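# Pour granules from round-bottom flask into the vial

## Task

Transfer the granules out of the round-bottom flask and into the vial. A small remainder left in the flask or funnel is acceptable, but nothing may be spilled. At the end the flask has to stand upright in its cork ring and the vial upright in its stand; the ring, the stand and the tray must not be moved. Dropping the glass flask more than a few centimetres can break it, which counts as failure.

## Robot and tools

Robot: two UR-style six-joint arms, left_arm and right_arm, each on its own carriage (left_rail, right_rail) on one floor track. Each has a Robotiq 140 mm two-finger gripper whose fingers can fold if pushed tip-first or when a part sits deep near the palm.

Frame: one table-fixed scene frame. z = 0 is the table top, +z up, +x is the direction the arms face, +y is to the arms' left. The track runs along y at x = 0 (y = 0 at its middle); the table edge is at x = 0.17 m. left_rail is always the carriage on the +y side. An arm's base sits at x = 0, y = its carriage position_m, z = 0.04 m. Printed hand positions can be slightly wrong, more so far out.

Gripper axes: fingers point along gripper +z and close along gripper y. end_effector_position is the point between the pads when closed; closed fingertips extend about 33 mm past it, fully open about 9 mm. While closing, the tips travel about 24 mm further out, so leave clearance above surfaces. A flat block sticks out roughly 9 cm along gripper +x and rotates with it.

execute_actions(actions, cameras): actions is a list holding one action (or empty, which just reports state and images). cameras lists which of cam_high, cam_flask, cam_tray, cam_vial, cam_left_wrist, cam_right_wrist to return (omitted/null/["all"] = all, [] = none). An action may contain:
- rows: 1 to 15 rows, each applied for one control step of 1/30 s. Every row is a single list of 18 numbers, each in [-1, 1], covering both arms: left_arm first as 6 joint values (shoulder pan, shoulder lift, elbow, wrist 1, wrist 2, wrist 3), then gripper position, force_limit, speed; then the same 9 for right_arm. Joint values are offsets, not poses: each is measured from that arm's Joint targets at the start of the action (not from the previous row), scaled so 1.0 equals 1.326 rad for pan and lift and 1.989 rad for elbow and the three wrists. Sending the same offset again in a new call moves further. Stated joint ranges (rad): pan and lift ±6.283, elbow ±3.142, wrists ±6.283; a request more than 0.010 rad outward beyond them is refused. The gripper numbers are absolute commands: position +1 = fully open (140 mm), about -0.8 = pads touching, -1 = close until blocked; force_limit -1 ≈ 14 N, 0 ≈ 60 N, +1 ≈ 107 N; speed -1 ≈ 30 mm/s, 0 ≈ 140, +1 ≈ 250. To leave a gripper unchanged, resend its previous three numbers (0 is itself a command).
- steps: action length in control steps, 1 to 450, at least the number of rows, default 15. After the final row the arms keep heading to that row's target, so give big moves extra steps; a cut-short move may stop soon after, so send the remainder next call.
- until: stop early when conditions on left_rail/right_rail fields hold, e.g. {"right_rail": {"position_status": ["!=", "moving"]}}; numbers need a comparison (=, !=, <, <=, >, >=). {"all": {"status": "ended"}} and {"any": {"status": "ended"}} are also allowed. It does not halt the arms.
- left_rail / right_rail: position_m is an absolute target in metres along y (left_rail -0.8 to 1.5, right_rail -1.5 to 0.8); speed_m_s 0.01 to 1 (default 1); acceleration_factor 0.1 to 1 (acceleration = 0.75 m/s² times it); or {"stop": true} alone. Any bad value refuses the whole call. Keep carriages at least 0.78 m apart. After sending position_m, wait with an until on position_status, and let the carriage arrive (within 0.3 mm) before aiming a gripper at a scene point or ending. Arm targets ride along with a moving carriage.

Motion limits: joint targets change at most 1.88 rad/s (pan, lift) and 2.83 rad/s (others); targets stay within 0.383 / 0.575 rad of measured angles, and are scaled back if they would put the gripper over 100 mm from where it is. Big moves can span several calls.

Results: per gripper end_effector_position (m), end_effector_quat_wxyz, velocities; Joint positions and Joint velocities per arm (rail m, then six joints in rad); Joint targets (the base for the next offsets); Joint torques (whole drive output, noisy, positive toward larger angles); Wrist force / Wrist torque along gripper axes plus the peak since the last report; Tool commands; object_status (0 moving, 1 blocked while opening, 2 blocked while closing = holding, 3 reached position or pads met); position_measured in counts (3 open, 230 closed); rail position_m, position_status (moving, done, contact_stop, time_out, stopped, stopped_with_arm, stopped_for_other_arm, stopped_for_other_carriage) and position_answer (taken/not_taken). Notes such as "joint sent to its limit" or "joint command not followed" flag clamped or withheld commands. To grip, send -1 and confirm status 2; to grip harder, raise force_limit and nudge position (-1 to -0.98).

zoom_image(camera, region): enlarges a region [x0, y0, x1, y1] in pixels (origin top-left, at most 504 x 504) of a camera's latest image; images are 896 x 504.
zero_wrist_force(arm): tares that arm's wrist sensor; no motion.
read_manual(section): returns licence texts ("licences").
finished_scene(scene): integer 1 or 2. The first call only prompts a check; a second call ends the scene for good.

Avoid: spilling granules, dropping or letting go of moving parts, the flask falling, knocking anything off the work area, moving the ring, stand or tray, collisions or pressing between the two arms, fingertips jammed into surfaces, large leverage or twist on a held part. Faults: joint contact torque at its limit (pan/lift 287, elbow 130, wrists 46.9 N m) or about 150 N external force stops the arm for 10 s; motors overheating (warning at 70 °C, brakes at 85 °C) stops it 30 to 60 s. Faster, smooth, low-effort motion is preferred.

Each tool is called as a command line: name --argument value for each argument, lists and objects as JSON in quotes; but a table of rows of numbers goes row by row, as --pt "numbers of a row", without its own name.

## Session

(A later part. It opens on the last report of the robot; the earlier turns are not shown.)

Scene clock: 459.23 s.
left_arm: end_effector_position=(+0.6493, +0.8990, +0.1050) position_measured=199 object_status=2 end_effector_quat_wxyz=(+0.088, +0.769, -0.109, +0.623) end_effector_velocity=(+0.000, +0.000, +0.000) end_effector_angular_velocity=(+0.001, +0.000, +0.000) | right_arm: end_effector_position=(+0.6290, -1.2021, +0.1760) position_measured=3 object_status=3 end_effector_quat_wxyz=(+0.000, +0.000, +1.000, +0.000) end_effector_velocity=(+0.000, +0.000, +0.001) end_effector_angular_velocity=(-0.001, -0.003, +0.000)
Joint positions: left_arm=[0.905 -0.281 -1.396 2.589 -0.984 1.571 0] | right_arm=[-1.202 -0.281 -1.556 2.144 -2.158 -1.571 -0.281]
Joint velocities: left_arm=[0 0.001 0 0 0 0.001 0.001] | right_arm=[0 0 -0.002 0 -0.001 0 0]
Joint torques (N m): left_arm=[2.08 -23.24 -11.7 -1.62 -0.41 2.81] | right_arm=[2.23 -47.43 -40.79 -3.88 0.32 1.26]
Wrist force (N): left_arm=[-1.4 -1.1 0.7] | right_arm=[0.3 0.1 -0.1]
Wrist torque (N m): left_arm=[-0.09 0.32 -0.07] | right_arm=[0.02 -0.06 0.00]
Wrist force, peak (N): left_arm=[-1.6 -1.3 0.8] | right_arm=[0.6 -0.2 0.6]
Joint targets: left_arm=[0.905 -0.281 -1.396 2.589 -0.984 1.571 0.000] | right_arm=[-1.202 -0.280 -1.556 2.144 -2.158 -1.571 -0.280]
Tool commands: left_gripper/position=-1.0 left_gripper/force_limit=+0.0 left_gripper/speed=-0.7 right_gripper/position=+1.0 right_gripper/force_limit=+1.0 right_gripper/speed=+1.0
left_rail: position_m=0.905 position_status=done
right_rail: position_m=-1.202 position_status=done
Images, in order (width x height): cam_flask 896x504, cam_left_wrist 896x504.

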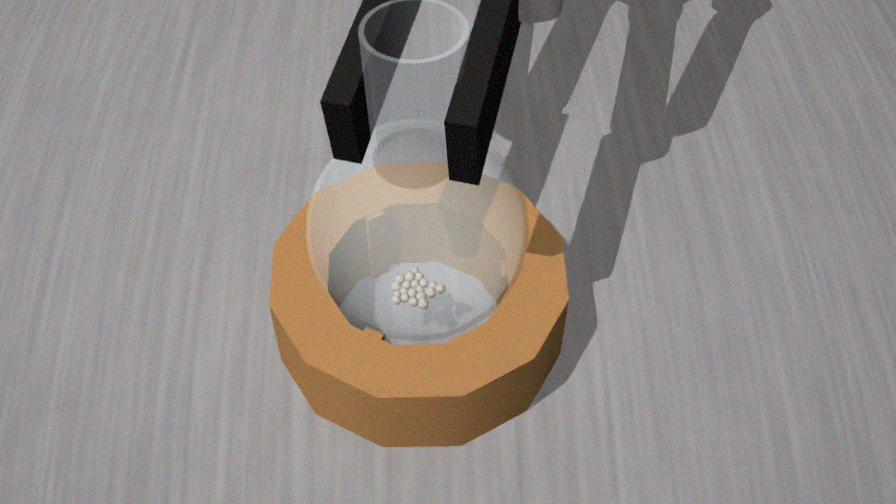

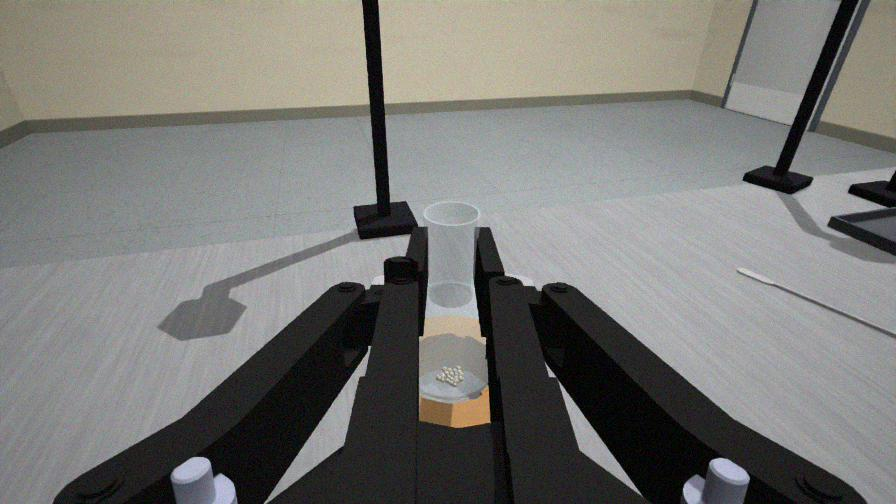

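execute_actions --actions '[{"rows": [[0,-0.000805,-0.00009,0.000626,0,0,-1,0,-0.7,0,0,0,0,0,0,1,1,1],[0,-0.003079,-0.000343,0.002396,0,0,-1,0,-0.7,0,0,0,0,0,0,1,1,1],[0,-0.006589,-0.000735,0.005128,0,0,-1,0,-0.7,0,0,0,0,0,0,1,1,1],[0,-0.011113,-0.001239,0.008648,0,0,-1,0,-0.7,0,0,0,0,0,0,1,1,1],[0,-0.016429,-0.001832,0.012785,0,0,-1,0,-0.7,0,0,0,0,0,0,1,1,1],[0,-0.022303,-0.002487,0.017355,0,0,-1,0,-0.7,0,0,0,0,0,0,1,1,1],[0,-0.028512,-0.003179,0.022187,0,0,-1,0,-0.7,0,0,0,0,0,0,1,1,1],[0,-0.034848,-0.003886,0.027117,0,0,-1,0,-0.7,0,0,0,0,0,0,1,1,1],[0,-0.041057,-0.004578,0.031949,0,0,-1,0,-0.7,0,0,0,0,0,0,1,1,1],[0,-0.046931,-0.005233,0.036519,0,0,-1,0,-0.7,0,0,0,0,0,0,1,1,1],[0,-0.052247,-0.005826,0.040656,0,0,-1,0,-0.7,0,0,0,0,0,0,1,1,1],[0,-0.056771,-0.00633,0.044176,0,0,-1,0,-0.7,0,0,0,0,0,0,1,1,1],[0,-0.060281,-0.006722,0.046908,0,0,-1,0,-0.7,0,0,0,0,0,0,1,1,1],[0,-0.062555,-0.006975,0.048678,0,0,-1,0,-0.7,0,0,0,0,0,0,1,1,1],[0,-0.06336,-0.007065,0.049304,0,0,-1,0,-0.7,0,0,0,0,0,0,1,1,1]], "steps": 20}]' --cameras '["cam_flask", "cam_left_wrist"]'

Scene clock: 536.30 s.
left_arm: end_effector_position=(+0.6493, +0.8990, +0.1348) position_measured=199 object_status=2 end_effector_quat_wxyz=(+0.088, +0.769, -0.109, +0.623) end_effector_velocity=(+0.000, +0.000, +0.001) end_effector_angular_velocity=(+0.000, +0.000, +0.001) | right_arm: end_effector_position=(+0.6290, -1.2021, +0.1760) position_measured=3 object_status=3 end_effector_quat_wxyz=(+0.000, +0.000, +1.000, +0.000) end_effector_velocity=(+0.000, -0.001, +0.001) end_effector_angular_velocity=(+0.001, -0.002, -0.002)
Joint positions: left_arm=[0.905 -0.281 -1.48 2.575 -0.887 1.571 0] | right_arm=[-1.202 -0.281 -1.556 2.144 -2.158 -1.571 -0.28]
Joint velocities: left_arm=[0 0 -0.003 0 0.003 -0.001 0] | right_arm=[0 -0.002 -0.002 0 0 0.002 0]
Joint torques (N m): left_arm=[1.76 -41.59 -33.2 -0.33 -1.83 2.89] | right_arm=[0.79 -45.9 -41.55 -4.12 0.05 1.14]
Wrist force (N): left_arm=[-1.7 -0.8 1.2] | right_arm=[0.2 0.2 0.3]
Wrist torque (N m): left_arm=[0.04 0.17 -0.04] | right_arm=[0.04 -0.05 0.00]
Wrist force, peak (N): left_arm=[-2.8 -1.1 1.0] | right_arm=[0.7 0.4 0.3]
Joint targets: left_arm=[0.905 -0.281 -1.480 2.575 -0.886 1.571 0.000] | right_arm=[-1.202 -0.280 -1.556 2.144 -2.158 -1.571 -0.280]
left_rail: position_m=0.905 position_status=done
right_rail: position_m=-1.202 position_status=done
Images, in order (width x height): cam_flask 896x504, cam_left_wrist 896x504.

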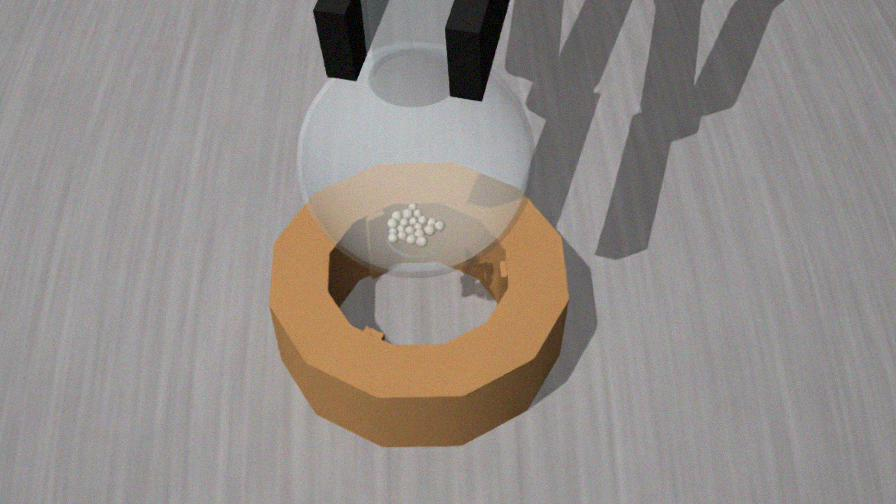

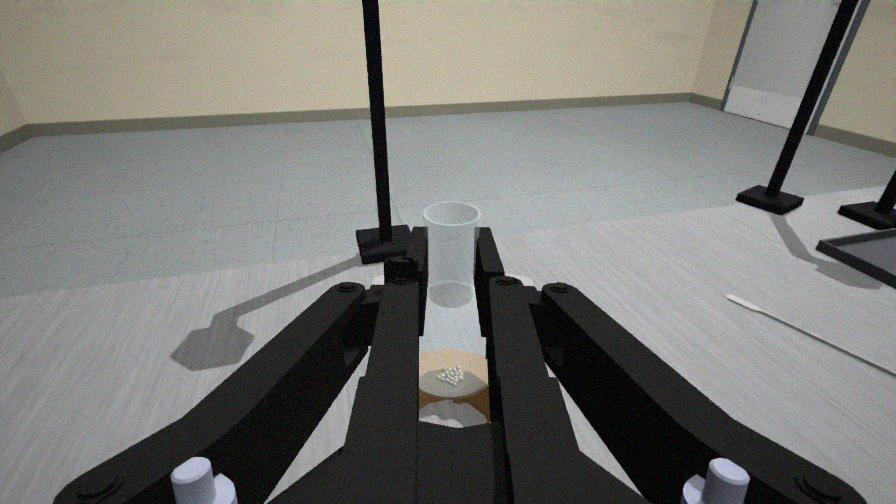

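execute_actions --actions '[{"rows": [[-0.003161,-0.002227,-0.000488,0.001973,0,0,-1,0,-0.7,0,0,0,0,0,0,1,1,1],[-0.012095,-0.008522,-0.001867,0.007548,0,0,-1,0,-0.7,0,0,0,0,0,0,1,1,1],[-0.025882,-0.018236,-0.003996,0.016153,0,0,-1,0,-0.7,0,0,0,0,0,0,1,1,1],[-0.043652,-0.030755,-0.00674,0.027243,0,0,-1,0,-0.7,0,0,0,0,0,0,1,1,1],[-0.064532,-0.045466,-0.009963,0.040274,0,0,-1,0,-0.7,0,0,0,0,0,0,1,1,1],[-0.087602,-0.06172,-0.013525,0.054672,0,0,-1,0,-0.7,0,0,0,0,0,0,1,1,1],[-0.111991,-0.078904,-0.017291,0.069893,0,0,-1,0,-0.7,0,0,0,0,0,0,1,1,1],[-0.136878,-0.096438,-0.021133,0.085425,0,0,-1,0,-0.7,0,0,0,0,0,0,1,1,1],[-0.161267,-0.113622,-0.024899,0.100646,0,0,-1,0,-0.7,0,0,0,0,0,0,1,1,1],[-0.184337,-0.129876,-0.028461,0.115044,0,0,-1,0,-0.7,0,0,0,0,0,0,1,1,1],[-0.205217,-0.144587,-0.031684,0.128075,0,0,-1,0,-0.7,0,0,0,0,0,0,1,1,1],[-0.222987,-0.157106,-0.034428,0.139165,0,0,-1,0,-0.7,0,0,0,0,0,0,1,1,1],[-0.236774,-0.16682,-0.036557,0.14777,0,0,-1,0,-0.7,0,0,0,0,0,0,1,1,1],[-0.245708,-0.173115,-0.037936,0.153345,0,0,-1,0,-0.7,0,0,0,0,0,0,1,1,1],[-0.248869,-0.175342,-0.038424,0.155318,0,0,-1,0,-0.7,0,0,0,0,0,0,1,1,1]], "steps": 21}]' --cameras '["cam_left_wrist"]'

Scene clock: 652.03 s.
left_arm: end_effector_position=(+0.6124, +0.6892, +0.2348) position_measured=199 object_status=2 end_effector_quat_wxyz=(+0.189, +0.741, -0.233, +0.600) end_effector_velocity=(-0.001, -0.001, +0.001) end_effector_angular_velocity=(+0.001, -0.001, -0.004) | right_arm: end_effector_position=(+0.6290, -1.2021, +0.1760) position_measured=3 object_status=3 end_effector_quat_wxyz=(+0.000, +0.000, +1.000, +0.000) end_effector_velocity=(-0.001, +0.000, -0.002) end_effector_angular_velocity=(+0.000, +0.002, +0.000)
Joint positions: left_arm=[0.905 -0.61 -1.712 2.499 -0.578 1.571 0] | right_arm=[-1.202 -0.281 -1.556 2.144 -2.158 -1.571 -0.281]
Joint velocities: left_arm=[0 -0.002 -0.002 0 0.002 0.001 0.002] | right_arm=[0 0 0.002 0.001 -0.001 -0.001 0]
Joint torques (N m): left_arm=[-7.56 -30.82 -44.12 -0.52 -2.07 2.73] | right_arm=[0 -42.06 -41.39 -3.89 0 1.1]
Wrist force (N): left_arm=[-1.9 -0.8 1.2] | right_arm=[0.2 0.0 0.4]
Wrist torque (N m): left_arm=[-0.02 0.22 -0.04] | right_arm=[0.01 -0.05 0.01]
Wrist force, peak (N): left_arm=[-4.0 -3.6 0.6] | right_arm=[0.3 0.5 0.4]
Joint targets: left_arm=[0.905 -0.610 -1.713 2.499 -0.577 1.571 0.000] | right_arm=[-1.202 -0.280 -1.556 2.144 -2.158 -1.571 -0.280]
left_rail: position_m=0.905 position_status=done
right_rail: position_m=-1.202 position_status=done
Images, in order (width x height): cam_left_wrist 896x504.

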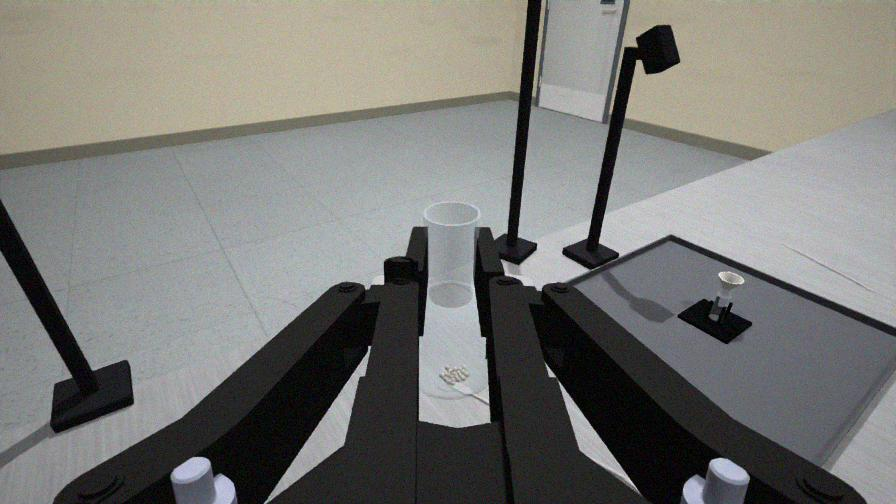

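zoom_image --camera "cam_left_wrist" --region '[660, 250, 800, 350]'

Scaled by 3.600 from the camera's 896x504 image, which has a finer 1280x720 frame.

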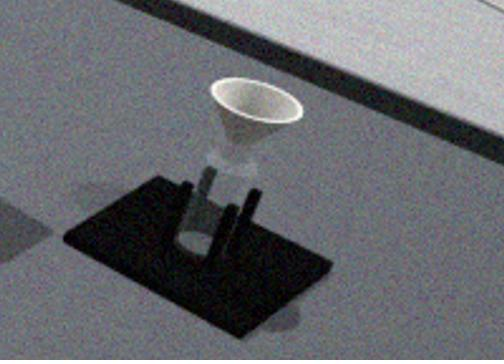

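execute_actions --actions '[{"rows": [[-0.003551,0,0,0,0,-0.00613,-1,0,-0.7,0,0,0,0,0,0,1,1,1],[-0.01359,0,0,0,0,-0.023457,-1,0,-0.7,0,0,0,0,0,0,1,1,1],[-0.029082,0,0,0,0,-0.050196,-1,0,-0.7,0,0,0,0,0,0,1,1,1],[-0.049049,0,0,0,0,-0.084658,-1,0,-0.7,0,0,0,0,0,0,1,1,1],[-0.07251,0,0,0,0,-0.125152,-1,0,-0.7,0,0,0,0,0,0,1,1,1],[-0.098433,0,0,0,0,-0.169895,-1,0,-0.7,0,0,0,0,0,0,1,1,1],[-0.125837,0,0,0,0,-0.217195,-1,0,-0.7,0,0,0,0,0,0,1,1,1],[-0.153801,0,0,0,0,-0.26546,-1,0,-0.7,0,0,0,0,0,0,1,1,1],[-0.181205,0,0,0,0,-0.31276,-1,0,-0.7,0,0,0,0,0,0,1,1,1],[-0.207128,0,0,0,0,-0.357503,-1,0,-0.7,0,0,0,0,0,0,1,1,1],[-0.230589,0,0,0,0,-0.397997,-1,0,-0.7,0,0,0,0,0,0,1,1,1],[-0.250556,0,0,0,0,-0.432459,-1,0,-0.7,0,0,0,0,0,0,1,1,1],[-0.266048,0,0,0,0,-0.459198,-1,0,-0.7,0,0,0,0,0,0,1,1,1],[-0.276087,0,0,0,0,-0.476525,-1,0,-0.7,0,0,0,0,0,0,1,1,1],[-0.279638,0,0,0,0,-0.482655,-1,0,-0.7,0,0,0,0,0,0,1,1,1]], "steps": 21}]' --cameras '["cam_left_wrist"]'

Scene clock: 682.83 s.
left_arm: end_effector_position=(+0.4926, +0.4819, +0.2349) position_measured=199 object_status=2 end_effector_quat_wxyz=(+0.519, +0.777, -0.008, +0.356) end_effector_velocity=(+0.000, +0.000, -0.001) end_effector_angular_velocity=(+0.000, +0.002, +0.000) | right_arm: end_effector_position=(+0.6290, -1.2021, +0.1760) position_measured=3 object_status=3 end_effector_quat_wxyz=(+0.000, +0.000, +1.000, +0.000) end_effector_velocity=(+0.001, +0.000, +0.001) end_effector_angular_velocity=(-0.002, -0.001, +0.001)
Joint positions: left_arm=[0.905 -0.981 -1.713 2.499 -0.577 1.571 -0.96] | right_arm=[-1.202 -0.281 -1.556 2.144 -2.158 -1.571 -0.281]
Joint velocities: left_arm=[0 0 0 0.001 0.001 0 -0.002] | right_arm=[0 0.001 0 -0.001 -0.001 -0.001 0]
Joint torques (N m): left_arm=[-16.88 -23.94 -32.71 -2.58 -1.96 -2] | right_arm=[1.79 -45.42 -40.76 -3.49 0.18 1.06]
Wrist force (N): left_arm=[-1.0 -0.9 0.8] | right_arm=[0.2 0.1 0.4]
Wrist torque (N m): left_arm=[0.08 0.12 -0.02] | right_arm=[0.02 -0.04 0.00]
Wrist force, peak (N): left_arm=[-1.8 -4.3 0.0] | right_arm=[0.3 0.4 0.6]
Joint targets: left_arm=[0.905 -0.981 -1.713 2.499 -0.577 1.571 -0.960] | right_arm=[-1.202 -0.280 -1.556 2.144 -2.158 -1.571 -0.280]
left_rail: position_m=0.905 position_status=done
right_rail: position_m=-1.202 position_status=done
Images, in order (width x height): cam_left_wrist 896x504.

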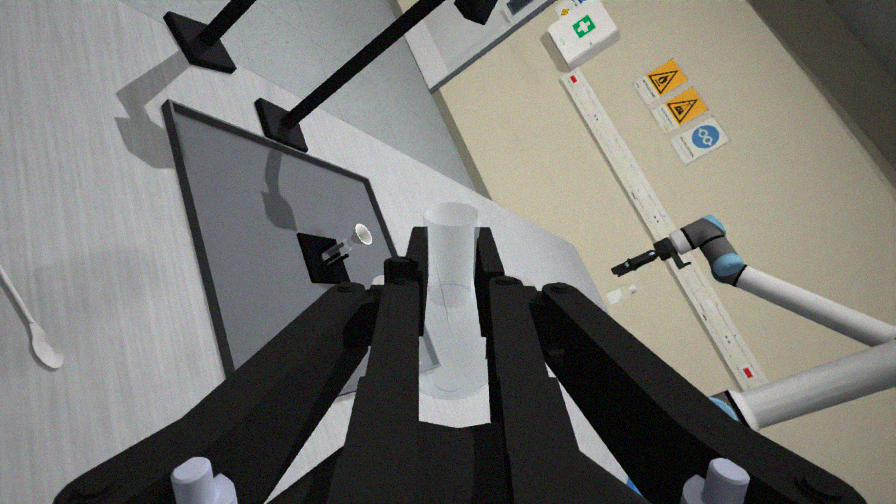

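zoom_image --camera "cam_left_wrist" --region '[290, 200, 400, 290]'

Scaled by 4.582 from the camera's 896x504 image, which has a finer 1280x720 frame.

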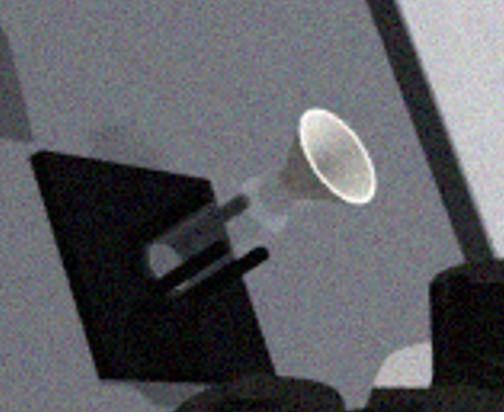

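execute_actions --actions '[{"rows": [[0.000029,0.005477,-0.002012,-0.002082,0,-0.00613,-1,0,-0.7,0,0,0,0,0,0,1,1,1],[0.00011,0.020959,-0.0077,-0.007968,0,-0.023457,-1,0,-0.7,0,0,0,0,0,0,1,1,1],[0.000235,0.044851,-0.016477,-0.017052,0,-0.050196,-1,0,-0.7,0,0,0,0,0,0,1,1,1],[0.000396,0.075643,-0.027788,-0.028758,0,-0.084658,-1,0,-0.7,0,0,0,0,0,0,1,1,1],[0.000585,0.111826,-0.041081,-0.042514,0,-0.125152,-1,0,-0.7,0,0,0,0,0,0,1,1,1],[0.000794,0.151804,-0.055767,-0.057713,0,-0.169895,-1,0,-0.7,0,0,0,0,0,0,1,1,1],[0.001016,0.194068,-0.071293,-0.073781,0,-0.217195,-1,0,-0.7,0,0,0,0,0,0,1,1,1],[0.001241,0.237194,-0.087136,-0.090177,0,-0.26546,-1,0,-0.7,0,0,0,0,0,0,1,1,1],[0.001463,0.279458,-0.102662,-0.106245,0,-0.31276,-1,0,-0.7,0,0,0,0,0,0,1,1,1],[0.001672,0.319436,-0.117348,-0.121444,0,-0.357503,-1,0,-0.7,0,0,0,0,0,0,1,1,1],[0.001861,0.355619,-0.130641,-0.1352,0,-0.397997,-1,0,-0.7,0,0,0,0,0,0,1,1,1],[0.002022,0.386411,-0.141952,-0.146906,0,-0.432459,-1,0,-0.7,0,0,0,0,0,0,1,1,1],[0.002147,0.410303,-0.150729,-0.15599,0,-0.459198,-1,0,-0.7,0,0,0,0,0,0,1,1,1],[0.002228,0.425785,-0.156417,-0.161876,0,-0.476525,-1,0,-0.7,0,0,0,0,0,0,1,1,1],[0.002257,0.431262,-0.158429,-0.163958,0,-0.482655,-1,0,-0.7,0,0,0,0,0,0,1,1,1]], "steps": 22}]' --cameras '["cam_left_wrist", "cam_vial"]'

Scene clock: 749.27 s.
left_arm: end_effector_position=(+0.6269, +0.2856, +0.1180) position_measured=199 object_status=2 end_effector_quat_wxyz=(+0.651, +0.673, +0.342, +0.080) end_effector_velocity=(+0.001, -0.001, +0.000) end_effector_angular_velocity=(-0.003, +0.003, +0.001) | right_arm: end_effector_position=(+0.6290, -1.2021, +0.1760) position_measured=3 object_status=3 end_effector_quat_wxyz=(+0.000, +0.000, +1.000, +0.000) end_effector_velocity=(+0.000, -0.001, +0.000) end_effector_angular_velocity=(-0.001, +0.001, -0.001)
Joint positions: left_arm=[0.905 -0.978 -1.141 2.184 -0.903 1.571 -1.919] | right_arm=[-1.202 -0.281 -1.556 2.144 -2.158 -1.571 -0.281]
Joint velocities: left_arm=[0 0 0.002 -0.002 0 0 -0.004] | right_arm=[0 -0.001 0.001 0 0 -0.001 0]
Joint torques (N m): left_arm=[11.01 -57.9 -34.59 -4.53 -1.64 -1.93] | right_arm=[2.66 -44.55 -40.59 -3.52 0.06 1.37]
Wrist force (N): left_arm=[0.3 -0.7 0.3] | right_arm=[0.0 0.2 0.2]
Wrist torque (N m): left_arm=[0.07 -0.14 -0.01] | right_arm=[0.04 -0.01 0.00]
Wrist force, peak (N): left_arm=[-0.2 -3.2 4.7] | right_arm=[0.5 -0.3 0.8]
Joint targets: left_arm=[0.905 -0.978 -1.141 2.184 -0.903 1.571 -1.920] | right_arm=[-1.202 -0.280 -1.556 2.144 -2.158 -1.571 -0.280]
left_rail: position_m=0.905 position_status=done
right_rail: position_m=-1.202 position_status=done
Images, in order (width x height): cam_vial 896x504, cam_left_wrist 896x504.

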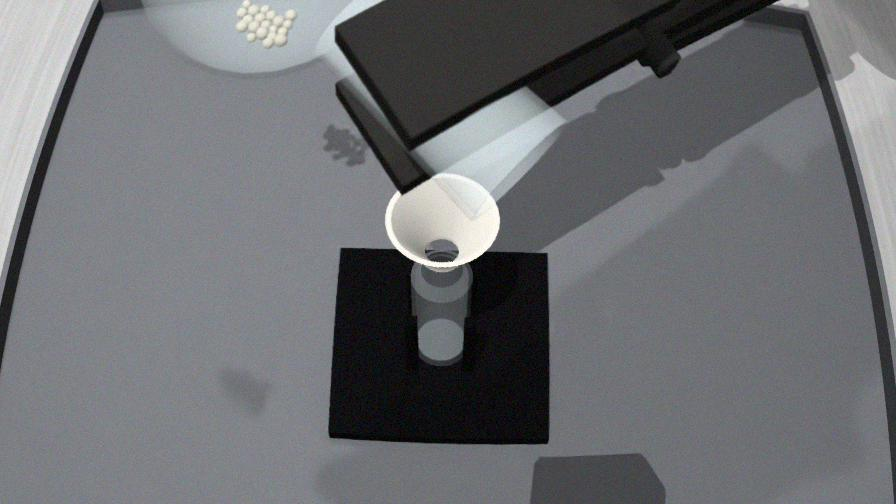

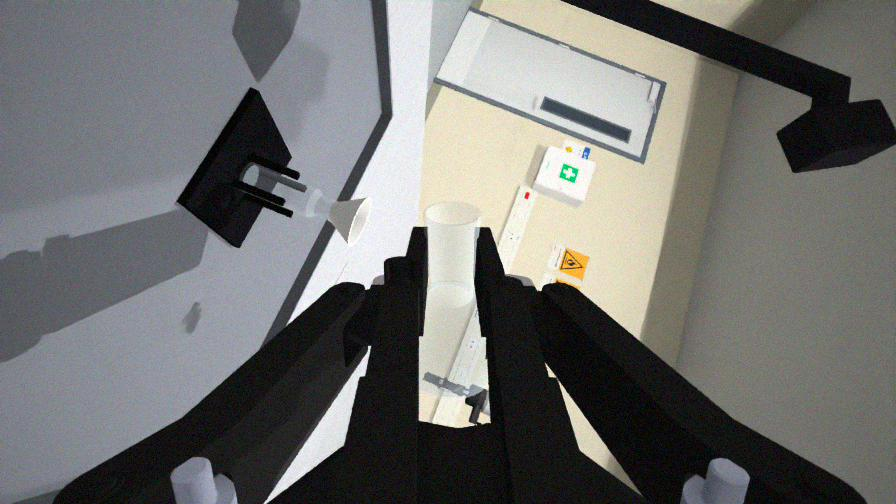

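zoom_image --camera "cam_left_wrist" --region '[290, 170, 490, 290]'

zoom_image --camera "cam_vial" --region '[220, 0, 560, 300]'

Scaled by 2.520 from the camera's 896x504 image, which has a finer 1280x720 frame.

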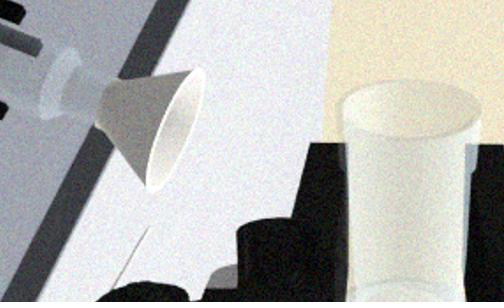

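Scaled by 1.482 from the camera's 896x504 image, which has a finer 1280x720 frame.

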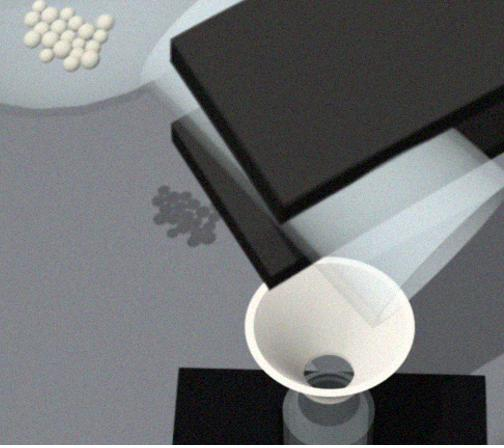

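zoom_image --camera "cam_vial" --region '[400, 60, 620, 260]'

Scaled by 2.291 from the camera's 896x504 image, which has a finer 1280x720 frame.

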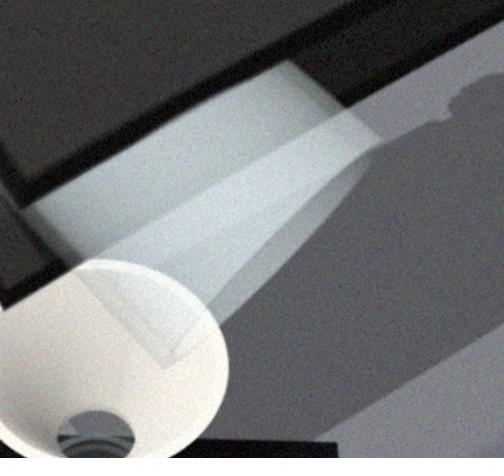

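execute_actions --actions '[{"rows": [[-0.000335,0.000815,-0.000121,-0.000422,0,-0.003342,-1,0,-0.7,0,0,0,0,0,0,1,1,1],[-0.001231,0.002997,-0.000447,-0.001551,0,-0.01279,-1,0,-0.7,0,0,0,0,0,0,1,1,1],[-0.00253,0.006158,-0.000918,-0.003188,0,-0.027371,-1,0,-0.7,0,0,0,0,0,0,1,1,1],[-0.004068,0.009903,-0.001476,-0.005126,0,-0.046161,-1,0,-0.7,0,0,0,0,0,0,1,1,1],[-0.005688,0.013845,-0.002063,-0.007167,0,-0.068242,-1,0,-0.7,0,0,0,0,0,0,1,1,1],[-0.007226,0.01759,-0.002621,-0.009105,0,-0.092639,-1,0,-0.7,0,0,0,0,0,0,1,1,1],[-0.008525,0.020751,-0.003092,-0.010742,0,-0.11843,-1,0,-0.7,0,0,0,0,0,0,1,1,1],[-0.009421,0.022933,-0.003418,-0.011871,0,-0.144748,-1,0,-0.7,0,0,0,0,0,0,1,1,1],[-0.009756,0.023748,-0.003539,-0.012293,0,-0.170539,-1,0,-0.7,0,0,0,0,0,0,1,1,1],[-0.009756,0.023748,-0.003539,-0.012293,0,-0.194936,-1,0,-0.7,0,0,0,0,0,0,1,1,1],[-0.009756,0.023748,-0.003539,-0.012293,0,-0.217017,-1,0,-0.7,0,0,0,0,0,0,1,1,1],[-0.009756,0.023748,-0.003539,-0.012293,0,-0.235807,-1,0,-0.7,0,0,0,0,0,0,1,1,1],[-0.009756,0.023748,-0.003539,-0.012293,0,-0.250388,-1,0,-0.7,0,0,0,0,0,0,1,1,1],[-0.009756,0.023748,-0.003539,-0.012293,0,-0.259836,-1,0,-0.7,0,0,0,0,0,0,1,1,1],[-0.009756,0.023748,-0.003539,-0.012293,0,-0.263178,-1,0,-0.7,0,0,0,0,0,0,1,1,1]], "steps": 20}]' --cameras '["cam_left_wrist", "cam_vial"]'

Scene clock: 916.23 s.
left_arm: end_effector_position=(+0.6217, +0.2731, +0.1027) position_measured=199 object_status=2 end_effector_quat_wxyz=(+0.649, +0.564, +0.501, -0.096) end_effector_velocity=(+0.001, +0.000, +0.001) end_effector_angular_velocity=(-0.002, +0.002, +0.002) | right_arm: end_effector_position=(+0.6290, -1.2021, +0.1760) position_measured=3 object_status=3 end_effector_quat_wxyz=(+0.000, +0.000, +1.000, +0.000) end_effector_velocity=(+0.000, +0.001, +0.000) end_effector_angular_velocity=(+0.000, -0.001, +0.001)
Joint positions: left_arm=[0.905 -0.991 -1.109 2.177 -0.928 1.571 -2.443] | right_arm=[-1.202 -0.281 -1.556 2.144 -2.158 -1.571 -0.281]
Joint velocities: left_arm=[0 0.001 0 -0.001 0 -0.001 -0.003] | right_arm=[0 0.001 0 0.001 -0.001 0 -0.001]
Joint torques (N m): left_arm=[-10.56 -54.79 -32.79 -4.1 -1.6 -3.14] | right_arm=[3.27 -45.46 -41.21 -3.91 -0.23 1.76]
Wrist force (N): left_arm=[0.8 0.0 0.0] | right_arm=[0.0 0.4 0.4]
Wrist torque (N m): left_arm=[0.12 -0.27 -0.06] | right_arm=[0.09 0.01 0.00]
Wrist force, peak (N): left_arm=[-0.1 -1.1 0.4] | right_arm=[0.4 0.6 0.5]
Joint targets: left_arm=[0.905 -0.991 -1.109 2.177 -0.928 1.571 -2.443] | right_arm=[-1.202 -0.280 -1.556 2.144 -2.158 -1.571 -0.280]
left_rail: position_m=0.905 position_status=done
right_rail: position_m=-1.202 position_status=done
Images, in order (width x height): cam_vial 896x504, cam_left_wrist 896x504.

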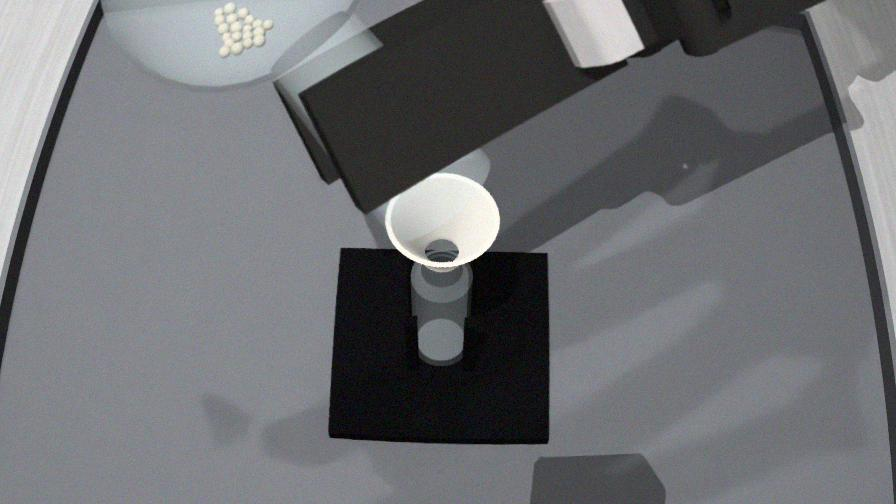

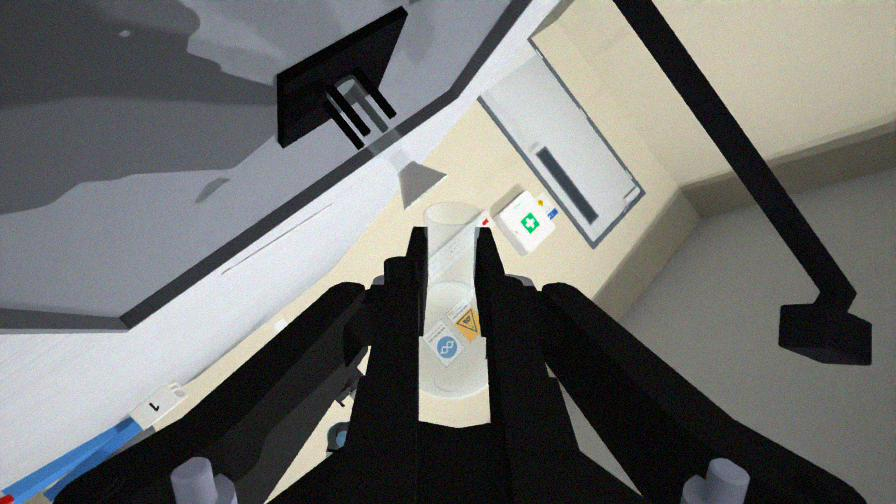

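zoom_image --camera "cam_left_wrist" --region '[370, 130, 500, 240]'

zoom_image --camera "cam_vial" --region '[360, 120, 560, 290]'

Scaled by 3.877 from the camera's 896x504 image, which has a finer 1280x720 frame.

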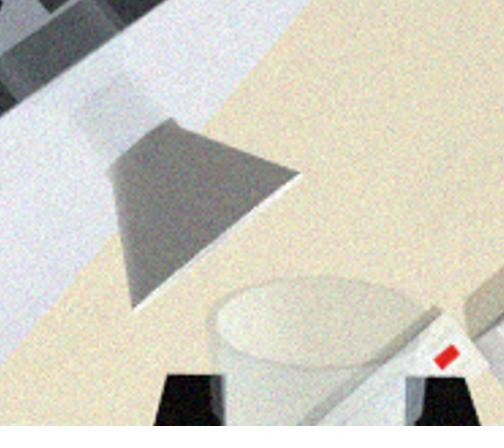

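Scaled by 2.520 from the camera's 896x504 image, which has a finer 1280x720 frame.

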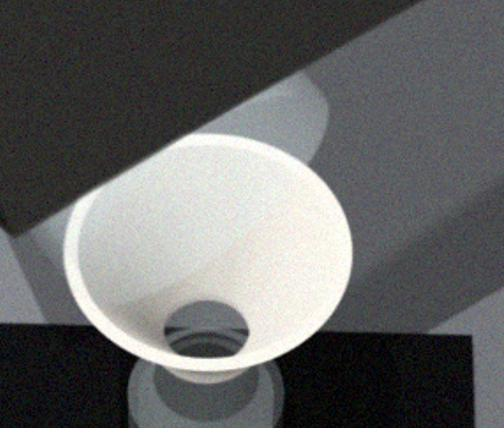

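zoom_image --camera "cam_vial" --region '[370, 150, 510, 270]'

Scaled by 3.600 from the camera's 896x504 image, which has a finer 1280x720 frame.

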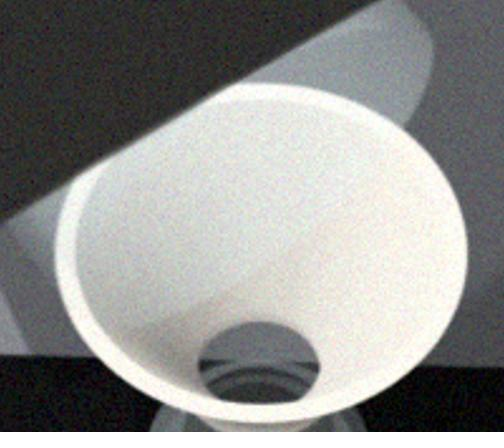

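execute_actions --actions '[{"rows": [[0.000055,0.000028,0,-0.000019,0,-0.001337,-1,0,-0.7,0,0,0,0,0,0,1,1,1],[0.00021,0.000106,0,-0.000071,0,-0.005118,-1,0,-0.7,0,0,0,0,0,0,1,1,1],[0.000449,0.000227,0,-0.000152,0,-0.010951,-1,0,-0.7,0,0,0,0,0,0,1,1,1],[0.000757,0.000383,0,-0.000257,0,-0.018469,-1,0,-0.7,0,0,0,0,0,0,1,1,1],[0.001119,0.000566,0,-0.000379,0,-0.027304,-1,0,-0.7,0,0,0,0,0,0,1,1,1],[0.001519,0.000768,0,-0.000515,0,-0.037065,-1,0,-0.7,0,0,0,0,0,0,1,1,1],[0.001942,0.000982,0,-0.000658,0,-0.047385,-1,0,-0.7,0,0,0,0,0,0,1,1,1],[0.002374,0.0012,0,-0.000805,0,-0.057914,-1,0,-0.7,0,0,0,0,0,0,1,1,1],[0.002797,0.001414,0,-0.000948,0,-0.068234,-1,0,-0.7,0,0,0,0,0,0,1,1,1],[0.003197,0.001616,0,-0.001084,0,-0.077995,-1,0,-0.7,0,0,0,0,0,0,1,1,1],[0.003559,0.001799,0,-0.001206,0,-0.08683,-1,0,-0.7,0,0,0,0,0,0,1,1,1],[0.003867,0.001955,0,-0.001311,0,-0.094348,-1,0,-0.7,0,0,0,0,0,0,1,1,1],[0.004106,0.002076,0,-0.001392,0,-0.100181,-1,0,-0.7,0,0,0,0,0,0,1,1,1],[0.004261,0.002154,0,-0.001444,0,-0.103962,-1,0,-0.7,0,0,0,0,0,0,1,1,1],[0.004316,0.002182,0,-0.001463,0,-0.105299,-1,0,-0.7,0,0,0,0,0,0,1,1,1]], "steps": 20}]' --cameras '["cam_left_wrist", "cam_vial", "cam_tray"]'

Scene clock: 1072.13 s.
left_arm: end_effector_position=(+0.6254, +0.2766, +0.1011) position_measured=199 object_status=2 end_effector_quat_wxyz=(+0.636, +0.507, +0.559, -0.161) end_effector_velocity=(+0.001, +0.001, +0.000) end_effector_angular_velocity=(-0.001, +0.001, +0.002) | right_arm: end_effector_position=(+0.6290, -1.2021, +0.1760) position_measured=3 object_status=3 end_effector_quat_wxyz=(+0.000, +0.000, +1.000, +0.000) end_effector_velocity=(+0.001, +0.001, +0.001) end_effector_angular_velocity=(-0.001, -0.001, +0.001)
Joint positions: left_arm=[0.905 -0.985 -1.107 2.177 -0.931 1.571 -2.652] | right_arm=[-1.202 -0.281 -1.556 2.144 -2.158 -1.571 -0.281]
Joint velocities: left_arm=[0 0.001 0 0 0 -0.001 -0.001] | right_arm=[0 0.001 0.001 -0.002 0 0 0]
Joint torques (N m): left_arm=[10.79 -54.87 -15.15 -4.19 -1.06 -2.15] | right_arm=[2.4 -47.59 -40.3 -3.43 0.03 1.8]
Wrist force (N): left_arm=[0.2 0.2 0.3] | right_arm=[0.4 0.5 0.4]
Wrist torque (N m): left_arm=[0.11 -0.17 -0.09] | right_arm=[0.12 -0.09 0.01]
Wrist force, peak (N): left_arm=[1.2 0.0 0.1] | right_arm=[0.7 0.4 0.4]
Joint targets: left_arm=[0.905 -0.985 -1.107 2.177 -0.931 1.571 -2.653] | right_arm=[-1.202 -0.280 -1.556 2.144 -2.158 -1.571 -0.280]
left_rail: position_m=0.905 position_status=done
right_rail: position_m=-1.202 position_status=done
Images, in order (width x height): cam_tray 896x504, cam_vial 896x504, cam_left_wrist 896x504.

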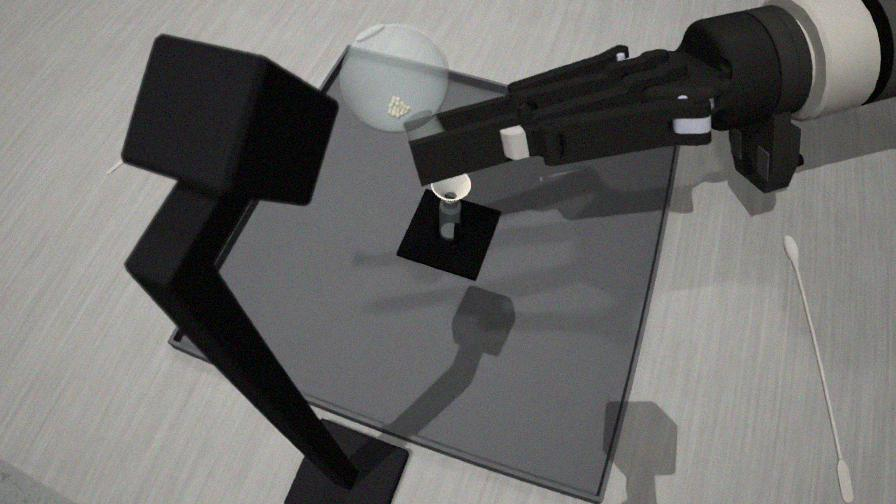

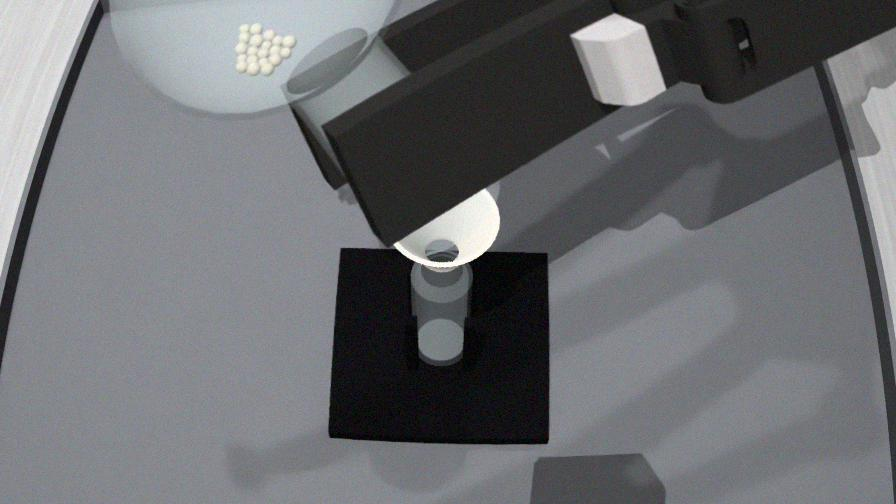

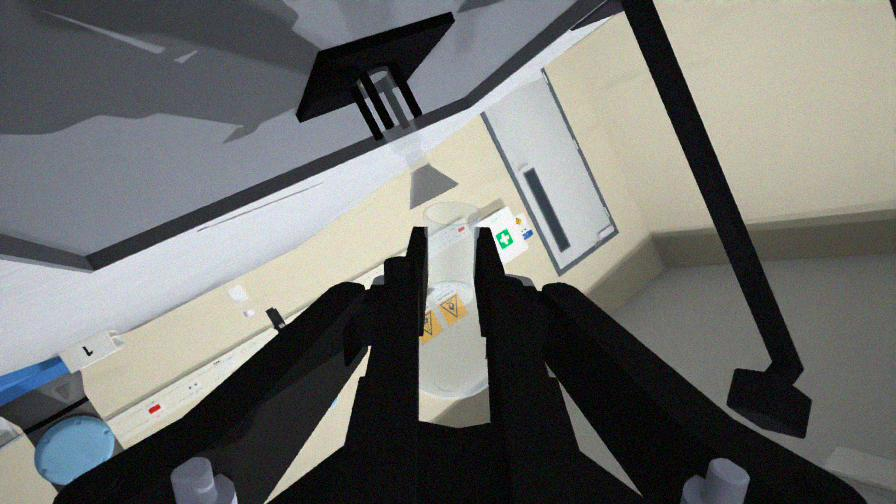

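zoom_image --camera "cam_left_wrist" --region '[390, 140, 500, 240]'

zoom_image --camera "cam_tray" --region '[330, 20, 540, 280]'

zoom_image --camera "cam_vial" --region '[360, 150, 530, 290]'

Scaled by 4.582 from the camera's 896x504 image, which has a finer 1280x720 frame.

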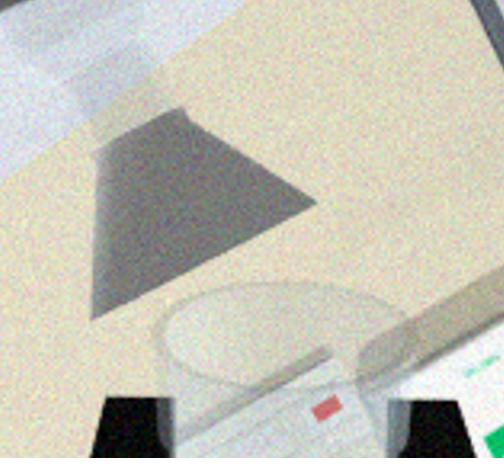

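Scaled by 1.938 from the camera's 896x504 image, which has a finer 1280x720 frame.

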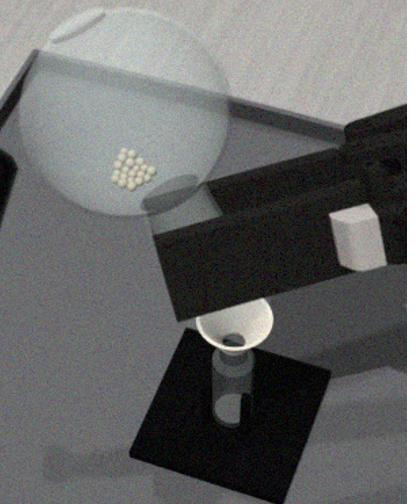

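Scaled by 2.965 from the camera's 896x504 image, which has a finer 1280x720 frame.

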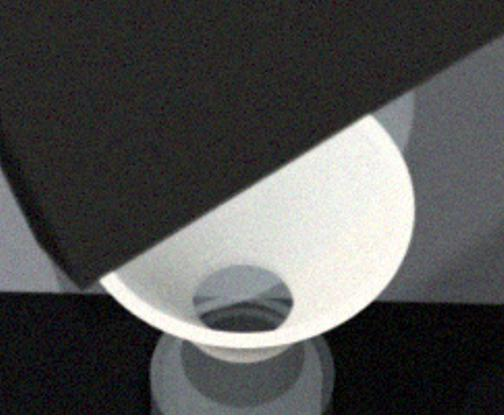

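execute_actions --actions '[{"rows": [[0.000019,0.000002,0.000007,-0.000008,0,-0.000557,-1,0,-0.7,0,0,0,0,0,0,1,1,1],[0.000071,0.000008,0.000025,-0.00003,0,-0.002132,-1,0,-0.7,0,0,0,0,0,0,1,1,1],[0.000152,0.000016,0.000054,-0.000065,0,-0.004563,-1,0,-0.7,0,0,0,0,0,0,1,1,1],[0.000256,0.000027,0.000092,-0.00011,0,-0.007696,-1,0,-0.7,0,0,0,0,0,0,1,1,1],[0.000378,0.00004,0.000136,-0.000163,0,-0.011377,-1,0,-0.7,0,0,0,0,0,0,1,1,1],[0.000514,0.000055,0.000184,-0.000221,0,-0.015444,-1,0,-0.7,0,0,0,0,0,0,1,1,1],[0.000657,0.00007,0.000235,-0.000282,0,-0.019744,-1,0,-0.7,0,0,0,0,0,0,1,1,1],[0.000802,0.000086,0.000288,-0.000345,0,-0.024131,-1,0,-0.7,0,0,0,0,0,0,1,1,1],[0.000945,0.000101,0.000339,-0.000406,0,-0.028431,-1,0,-0.7,0,0,0,0,0,0,1,1,1],[0.001081,0.000116,0.000387,-0.000464,0,-0.032498,-1,0,-0.7,0,0,0,0,0,0,1,1,1],[0.001203,0.000129,0.000431,-0.000517,0,-0.036179,-1,0,-0.7,0,0,0,0,0,0,1,1,1],[0.001307,0.00014,0.000469,-0.000562,0,-0.039312,-1,0,-0.7,0,0,0,0,0,0,1,1,1],[0.001388,0.000148,0.000498,-0.000597,0,-0.041743,-1,0,-0.7,0,0,0,0,0,0,1,1,1],[0.00144,0.000154,0.000516,-0.000619,0,-0.043318,-1,0,-0.7,0,0,0,0,0,0,1,1,1],[0.001459,0.000156,0.000523,-0.000627,0,-0.043875,-1,0,-0.7,0,0,0,0,0,0,1,1,1]], "steps": 18}]' --cameras '["cam_vial", "cam_tray"]'

Scene clock: 1198.37 s.
left_arm: end_effector_position=(+0.6263, +0.2782, +0.1007) position_measured=199 object_status=2 end_effector_quat_wxyz=(+0.629, +0.482, +0.581, -0.188) end_effector_velocity=(+0.000, +0.000, +0.000) end_effector_angular_velocity=(-0.002, +0.004, +0.000) | right_arm: end_effector_position=(+0.6290, -1.2021, +0.1760) position_measured=3 object_status=3 end_effector_quat_wxyz=(+0.000, +0.000, +1.000, +0.000) end_effector_velocity=(+0.000, +0.001, +0.000) end_effector_angular_velocity=(+0.001, +0.000, +0.001)
Joint positions: left_arm=[0.905 -0.983 -1.106 2.178 -0.932 1.571 -2.739] | right_arm=[-1.202 -0.281 -1.556 2.144 -2.158 -1.571 -0.281]
Joint velocities: left_arm=[0 0 0 0 0 0 -0.005] | right_arm=[0 0 0 0 0 0.001 0]
Joint torques (N m): left_arm=[13.89 -54.06 -12.73 -4.06 -1 -1.78] | right_arm=[2.17 -45.5 -40.08 -2.85 -0.36 1.92]
Wrist force (N): left_arm=[0.3 -0.2 0.2] | right_arm=[0.5 0.1 0.3]
Wrist torque (N m): left_arm=[0.02 -0.20 -0.08] | right_arm=[0.01 -0.10 0.00]
Wrist force, peak (N): left_arm=[1.1 -0.2 0.0] | right_arm=[0.8 0.1 0.2]
Joint targets: left_arm=[0.905 -0.983 -1.106 2.178 -0.932 1.571 -2.740] | right_arm=[-1.202 -0.280 -1.556 2.144 -2.158 -1.571 -0.280]
left_rail: position_m=0.905 position_status=done
right_rail: position_m=-1.202 position_status=done
Images, in order (width x height): cam_tray 896x504, cam_vial 896x504.

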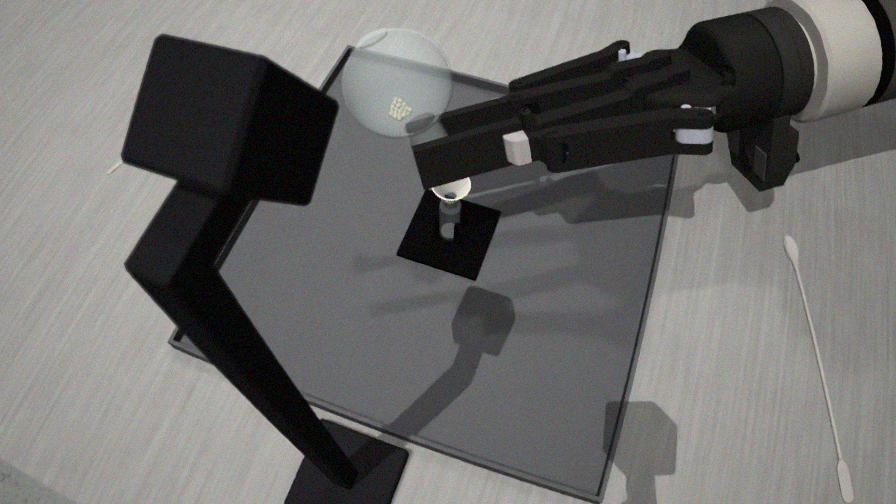

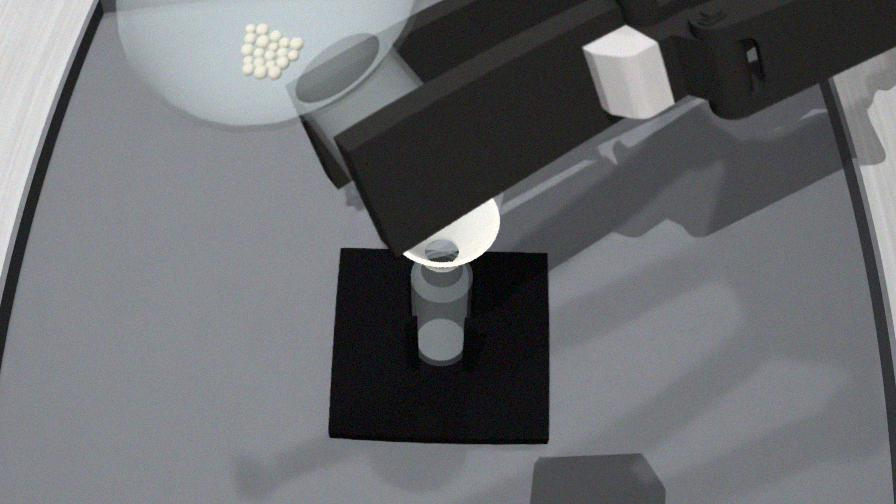

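execute_actions --actions '[{"rows": [[0.000009,-0.000004,0.000006,-0.000003,0,-0.000334,-1,0,-0.7,0,0,0,0,0,0,1,1,1],[0.000034,-0.000016,0.000021,-0.000011,0,-0.001279,-1,0,-0.7,0,0,0,0,0,0,1,1,1],[0.000074,-0.000034,0.000046,-0.000023,0,-0.002738,-1,0,-0.7,0,0,0,0,0,0,1,1,1],[0.000124,-0.000058,0.000077,-0.000039,0,-0.004617,-1,0,-0.7,0,0,0,0,0,0,1,1,1],[0.000184,-0.000085,0.000114,-0.000057,0,-0.006826,-1,0,-0.7,0,0,0,0,0,0,1,1,1],[0.00025,-0.000116,0.000155,-0.000077,0,-0.009266,-1,0,-0.7,0,0,0,0,0,0,1,1,1],[0.000319,-0.000148,0.000198,-0.000099,0,-0.011846,-1,0,-0.7,0,0,0,0,0,0,1,1,1],[0.00039,-0.000181,0.000241,-0.000121,0,-0.014479,-1,0,-0.7,0,0,0,0,0,0,1,1,1],[0.000459,-0.000213,0.000284,-0.000143,0,-0.017059,-1,0,-0.7,0,0,0,0,0,0,1,1,1],[0.000525,-0.000244,0.000325,-0.000163,0,-0.019499,-1,0,-0.7,0,0,0,0,0,0,1,1,1],[0.000585,-0.000271,0.000362,-0.000181,0,-0.021708,-1,0,-0.7,0,0,0,0,0,0,1,1,1],[0.000635,-0.000295,0.000393,-0.000197,0,-0.023587,-1,0,-0.7,0,0,0,0,0,0,1,1,1],[0.000675,-0.000313,0.000418,-0.000209,0,-0.025046,-1,0,-0.7,0,0,0,0,0,0,1,1,1],[0.0007,-0.000325,0.000433,-0.000217,0,-0.025991,-1,0,-0.7,0,0,0,0,0,0,1,1,1],[0.000709,-0.000329,0.000439,-0.00022,0,-0.026325,-1,0,-0.7,0,0,0,0,0,0,1,1,1]], "steps": 17}]' --cameras '["cam_vial", "cam_left_wrist"]'

Scene clock: 1218.23 s.
left_arm: end_effector_position=(+0.6267, +0.2792, +0.1007) position_measured=199 object_status=2 end_effector_quat_wxyz=(+0.624, +0.466, +0.593, -0.204) end_effector_velocity=(+0.000, +0.000, +0.000) end_effector_angular_velocity=(-0.001, +0.002, +0.001) | right_arm: end_effector_position=(+0.6290, -1.2021, +0.1760) position_measured=3 object_status=3 end_effector_quat_wxyz=(+0.000, +0.000, +1.000, +0.000) end_effector_velocity=(+0.000, +0.000, -0.001) end_effector_angular_velocity=(+0.000, +0.001, +0.000)
Joint positions: left_arm=[0.905 -0.983 -1.107 2.179 -0.932 1.571 -2.792] | right_arm=[-1.202 -0.281 -1.556 2.144 -2.158 -1.571 -0.281]
Joint velocities: left_arm=[0 -0.001 0 0.001 0 -0.001 -0.002] | right_arm=[0 0 0.001 0 0 0 0]
Joint torques (N m): left_arm=[12.63 -81.29 -12.95 -4.23 -0.62 -2.35] | right_arm=[3.1 -43.61 -41.05 -3.04 -0.34 2.22]
Wrist force (N): left_arm=[0.5 -0.3 -0.5] | right_arm=[0.0 0.3 0.0]
Wrist torque (N m): left_arm=[0.01 -0.26 -0.09] | right_arm=[0.08 0.00 0.00]
Wrist force, peak (N): left_arm=[0.6 -0.8 0.2] | right_arm=[0.4 0.3 0.6]
Joint targets: left_arm=[0.905 -0.983 -1.107 2.179 -0.932 1.571 -2.792] | right_arm=[-1.202 -0.280 -1.556 2.144 -2.158 -1.571 -0.280]
left_rail: position_m=0.905 position_status=done
right_rail: position_m=-1.202 position_status=done
Images, in order (width x height): cam_vial 896x504, cam_left_wrist 896x504.

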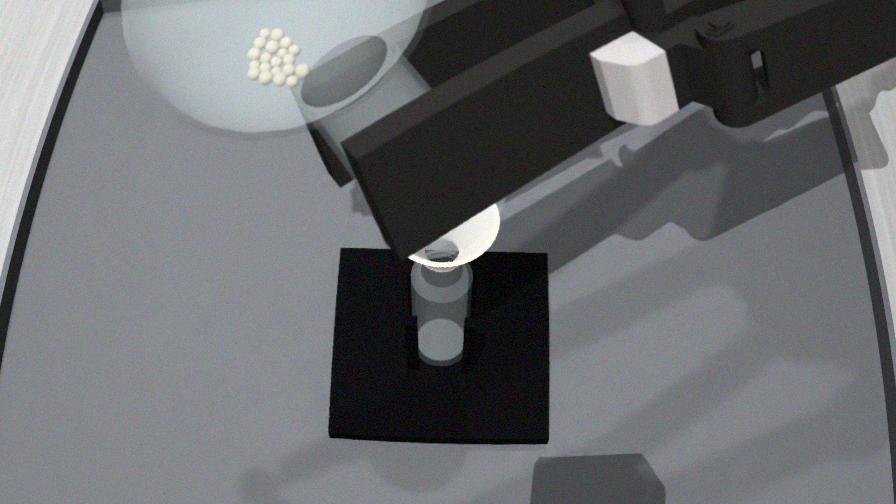

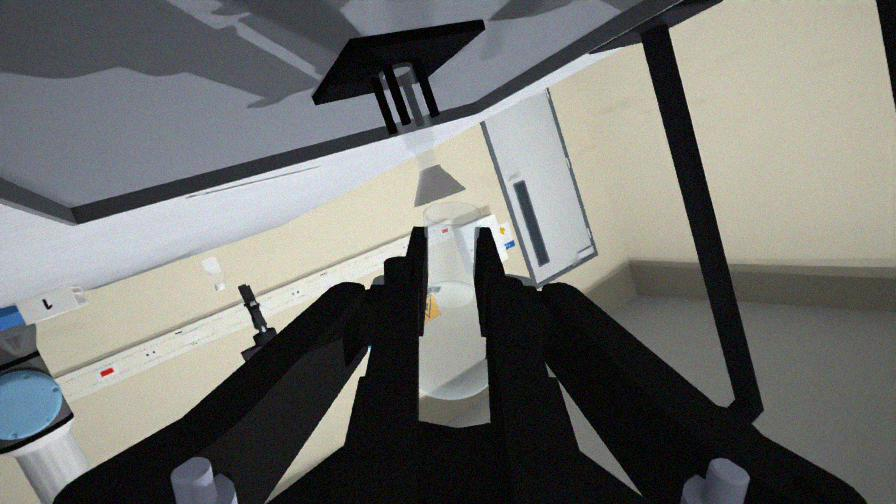

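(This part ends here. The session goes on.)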